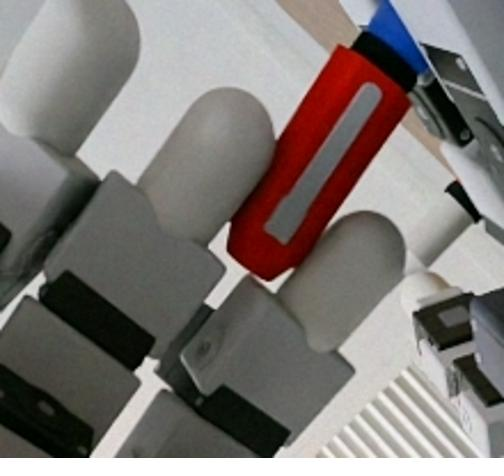

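Request:
move(
  target=[0,0,0,0,0,0,-0.3,0.525,0.576,0.696,0.3,0.525,0.576,0.696,0.6,0.525,0.576,0.696,0.714,0.678,0.226,0.168,0.78,-0.9,0,0,0.005,0,0,0,-0.5,0.9,-0.495,0.551,0.5,0.9,-0.495,0.551,1.0,0.9,-0.236,0.232,-0.686,0.677,0.112,-0.157,0.78,-0.9],
  speed=0.03,
)

Request:
move(
  target=[0,0,0,0,0,0,-0.3,0.525,0.576,0.696,0.3,0.525,0.576,0.696,0.6,0.525,0.576,0.696,0.714,0.678,0.226,0.168,0.78,-0.9,0,0,0.005,0,0,0,-0.5,0.9,-0.495,0.551,0.5,0.9,-0.495,0.551,1.0,0.9,-0.236,0.232,-0.686,0.677,0.112,-0.157,0.78,-0.9],
  speed=0.03,
  cameras=["cam_right_wrist"],
)

Request:
zoom_image(
  camera="cam_right_wrist",
  region=[160, 0, 380, 200],
)

Scene clock: 445.40 s.
left_arm: end_effector_position=(+0.4235, -0.0663, +0.1495) hand_goal=(-0.300, +0.526, +0.576, +0.696, +0.300, +0.526, +0.576, +0.696, +0.600, +0.526, +0.576, +0.696, +0.714, +0.678, +0.226, +0.168) hand_measured=(+0.058, +0.444, +0.580, +0.694, +0.016, +0.448, +0.576, +0.698, +0.202, +0.526, +0.574, +0.694, +0.720, +0.678, +0.224, +0.168) hand_current_ma=(+489, -367, +8, -5, -489, -351, +0, +4, -489, +0, -4, -4, +20, -2, -9, -1) hand_state=(blocked, blocked, goal, goal, blocked, blocked, goal, goal, blocked, goal, goal, goal, goal, goal, goal, goal) hand_current_limit=0.78 hand_speed=-0.90 end_effector_quat_wxyz=(+0.453, +0.785, +0.366, +0.211) | right_arm: end_effector_position=(+0.3823, -0.1156, +0.1287) hand_goal=(-0.500, +0.900, -0.494, +0.552, +0.500, +0.900, -0.494, +0.552, +1.000, +0.900, -0.236, +0.232, -0.686, +0.678, +0.112, -0.156) hand_measured=(-0.164, +0.872, -0.508, +0.548, +0.104, +0.890, -0.492, +0.560, +0.416, +0.894, -0.264, +0.230, -0.684, +0.680, +0.114, -0.154) hand_current_ma=(+490, -119, -51, -10, -489, -41, +3, +31, -489, -19, -108, -10, +8, +4, +8, +10) hand_state=(moving, blocked, goal, goal, blocked, goal, goal, goal, blocked, goal, blocked, goal, goal, goal, goal, goal) hand_current_limit=0.78 hand_speed=-0.90 end_effector_quat_wxyz=(-0.604, +0.721, -0.262, +0.219)
Joint positions: left_arm=[2.537 -2.246 -2.352 0.932 1.505 0.037] | right_arm=[-0.092 -1.119 2.523 -4.225 -0.59 2.873]
Joint torques (N m): left_arm=[3.27 18.2 7.79 -6.04 -0.71 0.26] | right_arm=[20.37 -33.98 11.36 -0.11 6.01 1.67]
Wrist force (N): left_arm=[-7.2 19.2 -29.4] | right_arm=[15.8 12.7 10.8]
Wrist torque (N m): left_arm=[1.76 -0.06 -0.41] | right_arm=[-0.50 1.46 0.27]
Wrist force, peak (N): left_arm=[-8.4 18.8 -32.4] | right_arm=[18.1 13.1 11.6]
Hand target: left_arm +0.4235, -0.0663, +0.1495; +0.453, +0.785, +0.366, +0.211 | right_arm +0.3823, -0.1156, +0.1287; -0.604, +0.721, -0.262, +0.219
Off the commanded pose: left_arm 0.000 m, 0 deg | right_arm 0.000 m, 0 deg.
move: done

Scene clock: 446.27 s.
left_arm: end_effector_position=(+0.4235, -0.0663, +0.1495) hand_goal=(-0.300, +0.526, +0.576, +0.696, +0.300, +0.526, +0.576, +0.696, +0.600, +0.526, +0.576, +0.696, +0.714, +0.678, +0.226, +0.168) hand_measured=(+0.064, +0.444, +0.580, +0.694, +0.018, +0.448, +0.576, +0.698, +0.206, +0.526, +0.574, +0.694, +0.720, +0.678, +0.224, +0.168) hand_current_ma=(+489, -367, +9, -5, -489, -351, +1, +4, -489, +0, -4, -4, +20, -2, -9, -1) hand_state=(blocked, blocked, goal, goal, blocked, blocked, goal, goal, blocked, goal, goal, goal, goal, goal, goal, goal) hand_current_limit=0.78 hand_speed=-0.90 end_effector_quat_wxyz=(+0.453, +0.785, +0.366, +0.211) | right_arm: end_effector_position=(+0.3823, -0.1156, +0.1317) hand_goal=(-0.500, +0.900, -0.494, +0.552, +0.500, +0.900, -0.494, +0.552, +1.000, +0.900, -0.236, +0.232, -0.686, +0.678, +0.112, -0.156) hand_measured=(-0.356, +0.872, -0.542, +0.534, +0.104, +0.882, -0.504, +0.552, +0.416, +0.884, -0.266, +0.226, -0.684, +0.680, +0.114, -0.154) hand_current_ma=(+489, -125, -199, -67, -489, -73, -40, -2, -489, -67, -117, -22, +8, +4, +8, +10) hand_state=(blocked, blocked, blocked, goal, blocked, goal, goal, goal, blocked, goal, blocked, goal, goal, goal, goal, goal) hand_current_limit=0.78 hand_speed=-0.90 end_effector_quat_wxyz=(-0.604, +0.721, -0.262, +0.219)
Joint positions: left_arm=[2.537 -2.246 -2.352 0.932 1.505 0.037] | right_arm=[-0.092 -1.131 2.523 -4.213 -0.59 2.873]
Joint torques (N m): left_arm=[3.13 17.27 8.01 -5.61 -0.6 0.29] | right_arm=[12.67 -32.77 8.21 0.01 6.2 0.03]
Wrist force (N): left_arm=[-1.0 22.2 -13.8] | right_arm=[7.7 9.8 4.3]
Wrist torque (N m): left_arm=[0.61 0.06 -0.18] | right_arm=[-0.16 0.92 0.18]
Wrist force, peak (N): left_arm=[-7.3 19.4 -30.1] | right_arm=[15.9 13.5 10.8]
Hand target: left_arm +0.4235, -0.0663, +0.1495; +0.453, +0.785, +0.366, +0.211 | right_arm +0.3823, -0.1156, +0.1317; -0.604, +0.721, -0.262, +0.219
Off the commanded pose: left_arm 0.000 m, 0 deg | right_arm 0.000 m, 0 deg.
move: done
Images, in order (width x height): cam_right_wrist 504x504.

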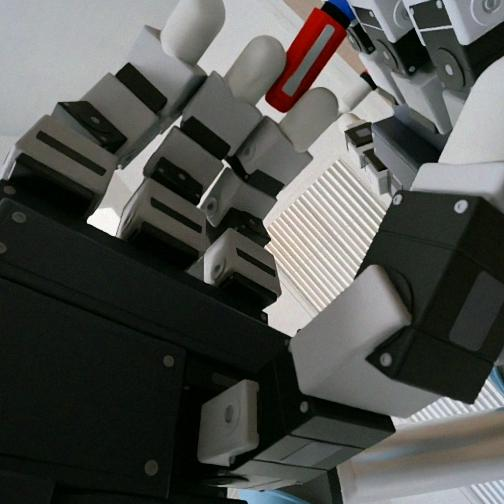

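Scaled by 2.291.

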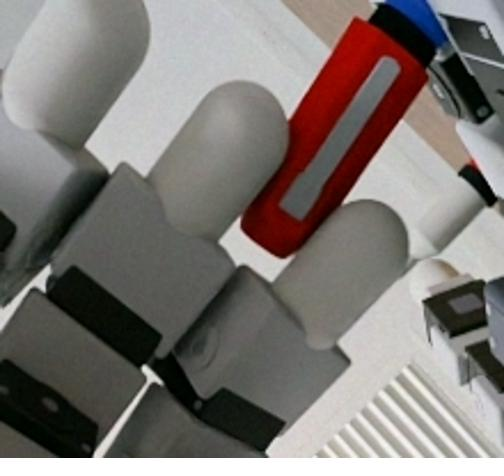

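Request:
execute_actions(
  actions=[
    [[0,0,0,0,0,0,-0.3,0.525,0.576,0.696,0.3,0.525,0.576,0.696,0.6,0.525,0.576,0.696,0.714,0.678,0.226,0.168,0.78,-0.9,0,0,0,0,0,0,-0.3,0.9,-0.495,0.551,0.3,0.9,-0.495,0.551,0.3,0.9,-0.236,0.232,-0.686,0.677,0.112,-0.157,0.3,-0.9]],
  ],
)

Request:
move(
  target=[0,0,0,0,0,0,-0.3,0.525,0.576,0.696,0.3,0.525,0.576,0.696,0.6,0.525,0.576,0.696,0.714,0.678,0.226,0.168,0.78,-0.9,0.0141,-0.0118,0,0,0,0,-0.3,0.9,-0.495,0.551,0.3,0.9,-0.495,0.551,0.3,0.9,-0.236,0.232,-0.686,0.677,0.112,-0.157,0.3,-0.9],
  speed=0.04,
)

Request:
execute_actions(
  actions=[
    [[0,0,0,0,0,0,-0.3,0.525,0.576,0.696,0.3,0.525,0.576,0.696,0.6,0.525,0.576,0.696,0.714,0.678,0.226,0.168,0.78,-0.9,0,0,0,0,0,0,0.09,0.9,-0.495,0.551,-0.09,0.9,-0.495,0.551,0,0.9,-0.236,0.232,-0.686,0.677,0.112,-0.157,0.3,-0.9]],
  ],
)

Request:
wait(
  seconds=0.5,
  cameras=["cam_right_wrist", "cam_left_wrist", "cam_low"],
)

Request:
zoom_image(
  camera="cam_low",
  region=[90, 240, 170, 310],
)

Request:
zoom_image(
  camera="cam_right_wrist",
  region=[160, 0, 380, 200],
)

Scene clock: 452.43 s.
left_arm: end_effector_position=(+0.4235, -0.0663, +0.1495) hand_goal=(-0.300, +0.526, +0.576, +0.696, +0.300, +0.526, +0.576, +0.696, +0.600, +0.526, +0.576, +0.696, +0.714, +0.678, +0.226, +0.168) hand_measured=(+0.066, +0.444, +0.580, +0.694, +0.018, +0.448, +0.576, +0.698, +0.206, +0.526, +0.574, +0.694, +0.720, +0.678, +0.224, +0.168) hand_current_ma=(+490, -367, +9, -5, -489, -351, +1, +4, -489, +0, -4, -4, +20, -2, -9, -1) hand_state=(blocked, blocked, goal, goal, blocked, blocked, goal, goal, blocked, goal, goal, goal, goal, goal, goal, goal) hand_current_limit=0.78 hand_speed=-0.90 end_effector_quat_wxyz=(+0.453, +0.785, +0.366, +0.211) | right_arm: end_effector_position=(+0.3823, -0.1156, +0.1317) hand_goal=(-0.300, +0.900, -0.494, +0.552, +0.300, +0.900, -0.494, +0.552, +0.300, +0.900, -0.236, +0.232, -0.686, +0.678, +0.112, -0.156) hand_measured=(-0.306, +0.870, -0.540, +0.534, +0.104, +0.882, -0.504, +0.550, +0.304, +0.882, -0.242, +0.230, -0.684, +0.680, +0.114, -0.154) hand_current_ma=(-19, -134, -195, -67, -357, -73, -39, -6, +9, -71, -19, -8, +8, +4, +8, +10) hand_state=(goal, blocked, blocked, goal, blocked, goal, goal, goal, goal, goal, goal, goal, goal, goal, goal, goal) hand_current_limit=0.30 hand_speed=-0.90 end_effector_quat_wxyz=(-0.604, +0.721, -0.262, +0.219)
Joint positions: left_arm=[2.537 -2.246 -2.352 0.932 1.505 0.037] | right_arm=[-0.092 -1.131 2.523 -4.213 -0.59 2.873]
Joint torques (N m): left_arm=[2.68 18.54 8.26 -2.47 -0.63 0.2] | right_arm=[-0.34 -31.72 -5.18 0.08 6.13 -0.08]
Wrist force (N): left_arm=[-0.9 22.2 -13.6] | right_arm=[8.4 7.9 3.5]
Wrist torque (N m): left_arm=[0.62 0.09 -0.18] | right_arm=[-0.08 0.89 0.22]
Wrist force, peak (N): left_arm=[-1.3 22.7 -14.0] | right_arm=[8.1 9.9 4.4]
Hand target: left_arm +0.4235, -0.0663, +0.1495; +0.453, +0.785, +0.366, +0.211 | right_arm +0.3823, -0.1156, +0.1317; -0.604, +0.721, -0.262, +0.219
Off the commanded pose: left_arm 0.000 m, 0 deg | right_arm 0.000 m, 0 deg.

Scene clock: 453.27 s.
left_arm: end_effector_position=(+0.4235, -0.0663, +0.1496) hand_goal=(-0.300, +0.526, +0.576, +0.696, +0.300, +0.526, +0.576, +0.696, +0.600, +0.526, +0.576, +0.696, +0.714, +0.678, +0.226, +0.168) hand_measured=(+0.074, +0.444, +0.580, +0.694, +0.030, +0.448, +0.578, +0.698, +0.218, +0.526, +0.574, +0.694, +0.720, +0.678, +0.224, +0.168) hand_current_ma=(+490, -367, +9, -5, -489, -351, +3, +4, -489, -1, -4, -3, +20, -2, -9, -1) hand_state=(blocked, blocked, goal, goal, blocked, blocked, goal, goal, blocked, goal, goal, goal, goal, goal, goal, goal) hand_current_limit=0.78 hand_speed=-0.90 end_effector_quat_wxyz=(+0.453, +0.785, +0.366, +0.211) | right_arm: end_effector_position=(+0.3907, -0.1227, +0.1317) hand_goal=(-0.300, +0.900, -0.494, +0.552, +0.300, +0.900, -0.494, +0.552, +0.300, +0.900, -0.236, +0.232, -0.686, +0.678, +0.112, -0.156) hand_measured=(-0.262, +0.874, -0.538, +0.534, +0.172, +0.882, -0.500, +0.550, +0.302, +0.882, -0.242, +0.230, -0.684, +0.680, +0.114, -0.154) hand_current_ma=(+137, -110, -187, -67, -354, -75, -21, -6, +8, -71, -18, -8, +8, +4, +8, +10) hand_state=(blocked, blocked, blocked, goal, blocked, goal, goal, goal, goal, goal, goal, goal, goal, goal, goal, goal) hand_current_limit=0.30 hand_speed=-0.90 end_effector_quat_wxyz=(-0.604, +0.721, -0.262, +0.219)
Joint positions: left_arm=[2.537 -2.246 -2.352 0.932 1.505 0.037] | right_arm=[-0.112 -1.128 2.508 -4.191 -0.571 2.861]
Joint torques (N m): left_arm=[2.61 19.08 0.05 -2.5 -0.76 0.36] | right_arm=[-11.46 -12.77 -18.08 0.71 2.02 -1.47]
Wrist force (N): left_arm=[2.9 20.3 -0.6] | right_arm=[-6.0 3.1 1.4]
Wrist torque (N m): left_arm=[-0.34 -0.05 0.04] | right_arm=[0.03 -0.21 0.17]
Wrist force, peak (N): left_arm=[-0.9 22.1 -13.5] | right_arm=[8.1 8.2 3.8]
Hand target: left_arm +0.4235, -0.0663, +0.1495; +0.453, +0.785, +0.366, +0.211 | right_arm +0.3908, -0.1227, +0.1317; -0.604, +0.721, -0.262, +0.219
Off the commanded pose: left_arm 0.000 m, 0 deg | right_arm 0.000 m, 0 deg.
move: done

Scene clock: 454.47 s.
left_arm: end_effector_position=(+0.4235, -0.0663, +0.1495) hand_goal=(-0.300, +0.526, +0.576, +0.696, +0.300, +0.526, +0.576, +0.696, +0.600, +0.526, +0.576, +0.696, +0.714, +0.678, +0.226, +0.168) hand_measured=(+0.076, +0.444, +0.580, +0.694, +0.032, +0.448, +0.578, +0.698, +0.222, +0.526, +0.574, +0.694, +0.720, +0.678, +0.224, +0.168) hand_current_ma=(+489, -367, +9, -5, -489, -351, +3, +4, -489, -1, -4, -3, +20, -2, -9, -1) hand_state=(blocked, blocked, goal, goal, blocked, blocked, goal, goal, blocked, goal, goal, goal, goal, goal, goal, goal) hand_current_limit=0.78 hand_speed=-0.90 end_effector_quat_wxyz=(+0.453, +0.785, +0.366, +0.211) | right_arm: end_effector_position=(+0.3908, -0.1227, +0.1317) hand_goal=(+0.090, +0.900, -0.494, +0.552, -0.090, +0.900, -0.494, +0.552, +0.000, +0.900, -0.236, +0.232, -0.686, +0.678, +0.112, -0.156) hand_measured=(+0.086, +0.880, -0.498, +0.550, -0.086, +0.882, -0.498, +0.550, +0.004, +0.882, -0.242, +0.230, -0.684, +0.680, +0.114, -0.154) hand_current_ma=(-9, -86, -17, -8, +9, -71, -13, -6, +9, -71, -18, -8, +8, +4, +8, +10) hand_state=(goal, blocked, goal, goal, goal, goal, goal, goal, goal, goal, goal, goal, goal, goal, goal, goal) hand_current_limit=0.30 hand_speed=-0.90 end_effector_quat_wxyz=(-0.604, +0.721, -0.262, +0.219)
Joint positions: left_arm=[2.537 -2.246 -2.352 0.932 1.505 0.037] | right_arm=[-0.112 -1.128 2.508 -4.191 -0.571 2.861]
Joint torques (N m): left_arm=[3.03 19.11 -4.79 -2.47 -0.72 0.34] | right_arm=[-8.34 -13.61 -16.13 0.01 2.4 -0.98]
Wrist force (N): left_arm=[0.7 17.5 -5.5] | right_arm=[-3.2 4.4 3.0]
Wrist torque (N m): left_arm=[-0.06 -0.07 0.01] | right_arm=[-0.03 0.00 0.19]
Wrist force, peak (N): left_arm=[2.9 20.4 -1.1] | right_arm=[-5.9 2.7 1.4]
Hand target: left_arm +0.4235, -0.0663, +0.1495; +0.453, +0.785, +0.366, +0.211 | right_arm +0.3908, -0.1227, +0.1317; -0.604, +0.721, -0.262, +0.219
Off the commanded pose: left_arm 0.000 m, 0 deg | right_arm 0.000 m, 0 deg.

Scene clock: 454.97 s.
left_arm: end_effector_position=(+0.4235, -0.0663, +0.1495) hand_goal=(-0.300, +0.526, +0.576, +0.696, +0.300, +0.526, +0.576, +0.696, +0.600, +0.526, +0.576, +0.696, +0.714, +0.678, +0.226, +0.168) hand_measured=(+0.076, +0.444, +0.580, +0.694, +0.032, +0.448, +0.578, +0.698, +0.222, +0.526, +0.574, +0.694, +0.720, +0.678, +0.224, +0.168) hand_current_ma=(+489, -367, +9, -5, -489, -351, +3, +4, -489, -1, -4, -3, +20, -2, -9, -1) hand_state=(blocked, blocked, goal, goal, blocked, blocked, goal, goal, blocked, goal, goal, goal, goal, goal, goal, goal) hand_current_limit=0.78 hand_speed=-0.90 end_effector_quat_wxyz=(+0.453, +0.785, +0.366, +0.211) | right_arm: end_effector_position=(+0.3908, -0.1227, +0.1317) hand_goal=(+0.090, +0.900, -0.494, +0.552, -0.090, +0.900, -0.494, +0.552, +0.000, +0.900, -0.236, +0.232, -0.686, +0.678, +0.112, -0.156) hand_measured=(+0.086, +0.880, -0.498, +0.550, -0.086, +0.882, -0.498, +0.550, +0.004, +0.882, -0.242, +0.230, -0.684, +0.680, +0.114, -0.154) hand_current_ma=(-9, -86, -17, -8, +9, -71, -13, -6, +9, -71, -18, -8, +8, +4, +8, +10) hand_state=(goal, blocked, goal, goal, goal, goal, goal, goal, goal, goal, goal, goal, goal, goal, goal, goal) hand_current_limit=0.30 hand_speed=-0.90 end_effector_quat_wxyz=(-0.604, +0.721, -0.262, +0.219)
Joint positions: left_arm=[2.537 -2.246 -2.352 0.932 1.505 0.037] | right_arm=[-0.112 -1.128 2.508 -4.191 -0.571 2.861]
Joint torques (N m): left_arm=[3.4 19.62 -4.31 -2.58 -0.68 0.28] | right_arm=[-7.46 -16.53 -14.94 -0.18 2.53 -0.89]
Wrist force (N): left_arm=[0.7 17.5 -5.6] | right_arm=[-3.0 4.7 3.3]
Wrist torque (N m): left_arm=[-0.06 -0.07 0.00] | right_arm=[-0.01 -0.03 0.22]
Wrist force, peak (N): left_arm=[0.9 17.5 -5.8] | right_arm=[-3.0 4.7 3.3]
Hand target: left_arm +0.4235, -0.0663, +0.1495; +0.453, +0.785, +0.366, +0.211 | right_arm +0.3908, -0.1227, +0.1317; -0.604, +0.721, -0.262, +0.219
Off the commanded pose: left_arm 0.000 m, 0 deg | right_arm 0.000 m, 0 deg.
wait: 0.50 s; at rest by 0.17 s
Images, in order (width x height): cam_low 504x504, cam_left_wrist 504x504, cam_right_wrist 504x504.

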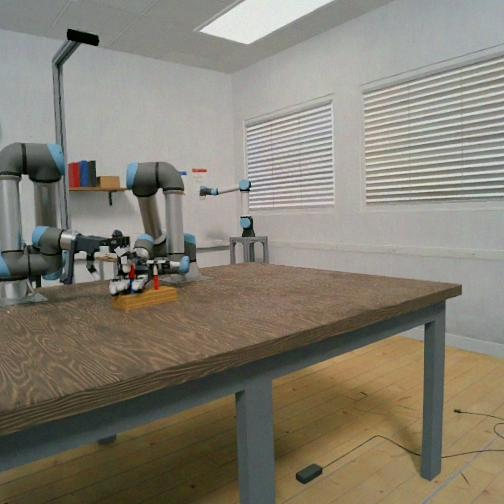

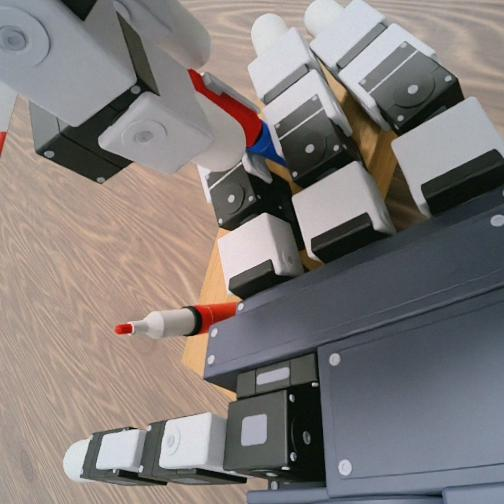

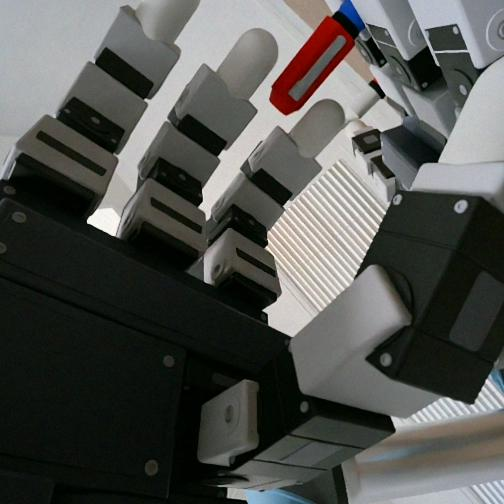

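Scaled by 6.300.

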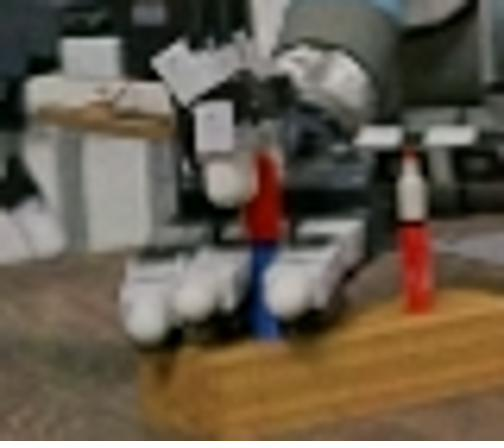

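Scaled by 2.291.

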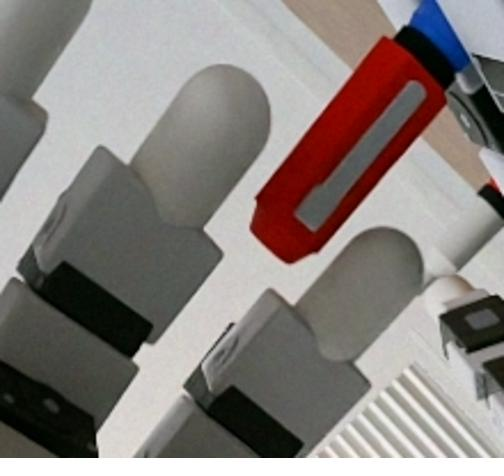

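Request:
move(
  target=[0,0,-0.0017,0,0,0,-0.3,0.525,0.576,0.696,0.3,0.525,0.576,0.696,0.6,0.525,0.576,0.696,0.714,0.678,0.226,0.168,0.78,-0.9,0,0,0,0,0,0,0.09,0.9,-0.495,0.551,-0.09,0.9,-0.495,0.551,0,0.9,-0.236,0.232,-0.686,0.677,0.112,-0.157,0.3,-0.9],
  speed=0.01,
)

Scene clock: 462.10 s.
left_arm: end_effector_position=(+0.4235, -0.0663, +0.1486) hand_goal=(-0.300, +0.526, +0.576, +0.696, +0.300, +0.526, +0.576, +0.696, +0.600, +0.526, +0.576, +0.696, +0.714, +0.678, +0.226, +0.168) hand_measured=(+0.076, +0.440, +0.580, +0.694, +0.032, +0.440, +0.580, +0.698, +0.222, +0.522, +0.572, +0.694, +0.720, +0.678, +0.224, +0.168) hand_current_ma=(+490, -391, +10, -5, -489, -385, +11, +4, -489, -14, -14, -3, +20, -2, -9, -1) hand_state=(blocked, blocked, goal, goal, blocked, blocked, goal, goal, blocked, goal, goal, goal, goal, goal, goal, goal) hand_current_limit=0.78 hand_speed=-0.90 end_effector_quat_wxyz=(+0.453, +0.785, +0.366, +0.211) | right_arm: end_effector_position=(+0.3908, -0.1227, +0.1317) hand_goal=(+0.090, +0.900, -0.494, +0.552, -0.090, +0.900, -0.494, +0.552, +0.000, +0.900, -0.236, +0.232, -0.686, +0.678, +0.112, -0.156) hand_measured=(+0.086, +0.880, -0.498, +0.550, -0.086, +0.882, -0.498, +0.550, +0.004, +0.882, -0.242, +0.230, -0.684, +0.680, +0.114, -0.154) hand_current_ma=(-9, -86, -17, -8, +9, -71, -13, -6, +9, -71, -18, -8, +8, +4, +8, +10) hand_state=(goal, blocked, goal, goal, goal, goal, goal, goal, goal, goal, goal, goal, goal, goal, goal, goal) hand_current_limit=0.30 hand_speed=-0.90 end_effector_quat_wxyz=(-0.604, +0.721, -0.262, +0.219)
Joint positions: left_arm=[2.537 -2.25 -2.352 0.935 1.505 0.037] | right_arm=[-0.112 -1.128 2.508 -4.191 -0.571 2.861]
Joint torques (N m): left_arm=[3.7 2.4 11.15 -4.42 -0.94 0.3] | right_arm=[-0.9 -24.54 -12.76 -2.72 2.65 0.58]
Wrist force (N): left_arm=[0.0 26.8 -30.9] | right_arm=[-2.7 4.2 3.1]
Wrist torque (N m): left_arm=[1.93 0.04 -0.03] | right_arm=[-0.07 -0.05 0.23]
Wrist force, peak (N): left_arm=[1.1 26.1 -31.6] | right_arm=[-3.1 4.8 3.5]
Hand target: left_arm +0.4235, -0.0663, +0.1485; +0.453, +0.785, +0.366, +0.211 | right_arm +0.3908, -0.1227, +0.1317; -0.604, +0.721, -0.262, +0.219
Off the commanded pose: left_arm 0.000 m, 0 deg | right_arm 0.000 m, 0 deg.
move: done

Request:
execute_actions(
  actions=[],
  cameras=["cam_left_wrist", "cam_right_wrist", "cam_high", "cam_low"],
)

Request:
zoom_image(
  camera="cam_high",
  region=[150, 220, 300, 330],
)

Request:
zoom_image(
  camera="cam_low",
  region=[90, 240, 190, 320],
)

Scene clock: 463.03 s.
left_arm: end_effector_position=(+0.4235, -0.0663, +0.1485) hand_goal=(-0.300, +0.526, +0.576, +0.696, +0.300, +0.526, +0.576, +0.696, +0.600, +0.526, +0.576, +0.696, +0.714, +0.678, +0.226, +0.168) hand_measured=(+0.076, +0.438, +0.580, +0.694, +0.032, +0.440, +0.580, +0.698, +0.222, +0.522, +0.572, +0.694, +0.720, +0.678, +0.224, +0.168) hand_current_ma=(+489, -394, +11, -5, -489, -388, +12, +4, -489, -14, -14, -3, +20, -2, -9, -1) hand_state=(blocked, blocked, goal, goal, blocked, blocked, goal, goal, blocked, goal, goal, goal, goal, goal, goal, goal) hand_current_limit=0.78 hand_speed=-0.90 end_effector_quat_wxyz=(+0.453, +0.785, +0.366, +0.211) | right_arm: end_effector_position=(+0.3908, -0.1227, +0.1317) hand_goal=(+0.090, +0.900, -0.494, +0.552, -0.090, +0.900, -0.494, +0.552, +0.000, +0.900, -0.236, +0.232, -0.686, +0.678, +0.112, -0.156) hand_measured=(+0.086, +0.880, -0.498, +0.550, -0.086, +0.882, -0.498, +0.550, +0.004, +0.882, -0.242, +0.230, -0.684, +0.680, +0.114, -0.154) hand_current_ma=(-9, -86, -17, -8, +9, -71, -13, -6, +9, -71, -18, -8, +8, +4, +8, +10) hand_state=(goal, blocked, goal, goal, goal, goal, goal, goal, goal, goal, goal, goal, goal, goal, goal, goal) hand_current_limit=0.30 hand_speed=-0.90 end_effector_quat_wxyz=(-0.604, +0.721, -0.262, +0.219)
Joint positions: left_arm=[2.537 -2.25 -2.352 0.935 1.505 0.037] | right_arm=[-0.112 -1.128 2.508 -4.191 -0.571 2.861]
Joint velocities: within noise
Joint torques (N m): left_arm=[3.62 2.01 11.81 -4.35 -0.72 0.23] | right_arm=[1.67 -25.99 -11.27 -3.14 2.44 0.56]
Wrist force (N): left_arm=[-0.1 27.0 -31.3] | right_arm=[-2.8 4.4 3.5]
Wrist torque (N m): left_arm=[1.96 0.03 -0.04] | right_arm=[-0.06 -0.06 0.23]
Wrist force, peak (N): left_arm=[-0.2 27.2 -31.2] | right_arm=[-3.1 4.8 3.3]
Hand target: left_arm +0.4235, -0.0663, +0.1485; +0.453, +0.785, +0.366, +0.211 | right_arm +0.3908, -0.1227, +0.1317; -0.604, +0.721, -0.262, +0.219
Off the commanded pose: left_arm 0.000 m, 0 deg | right_arm 0.000 m, 0 deg.

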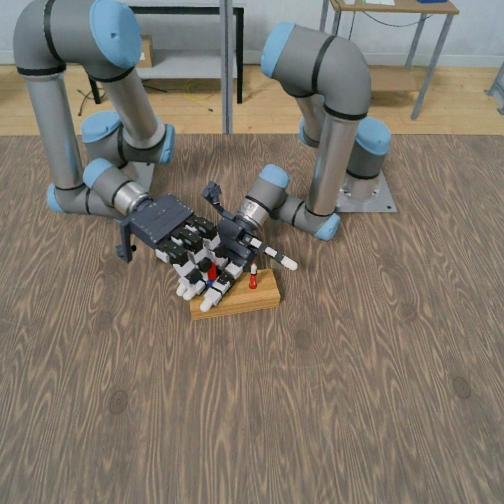

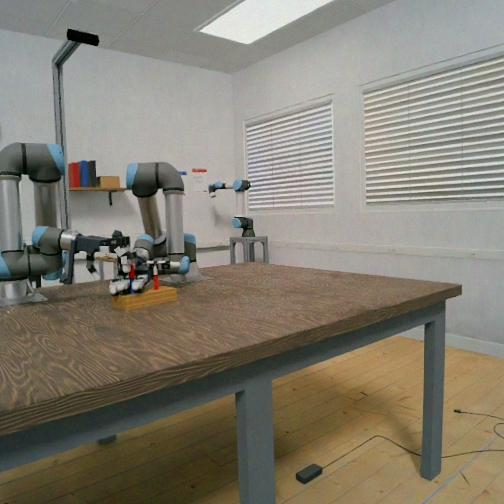

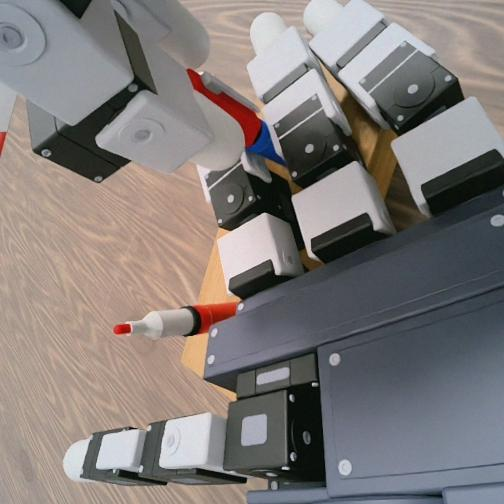

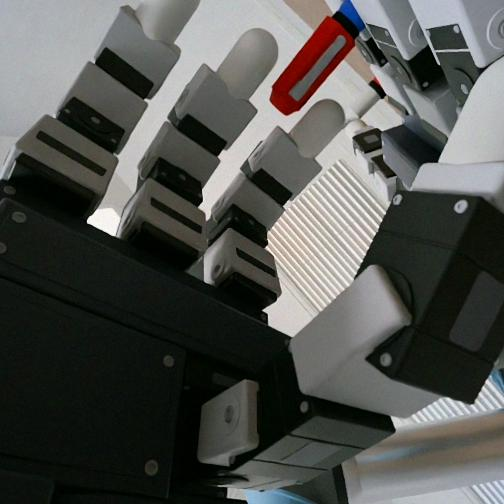

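Scaled by 3.360.

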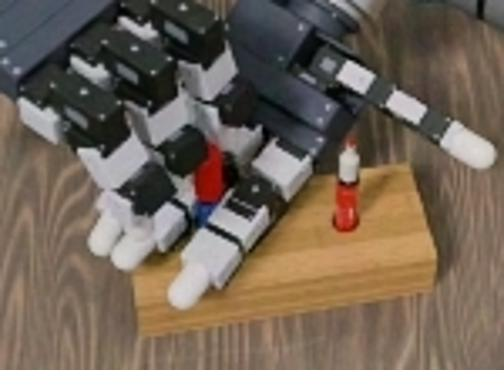

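Scaled by 5.040.

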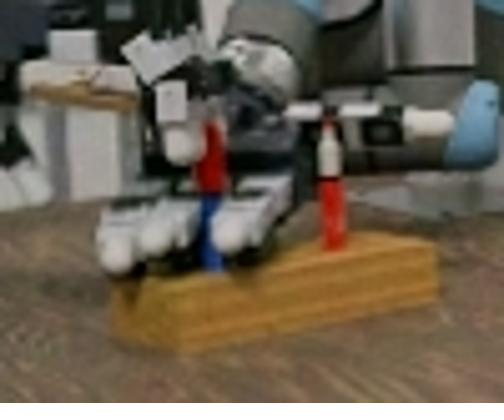

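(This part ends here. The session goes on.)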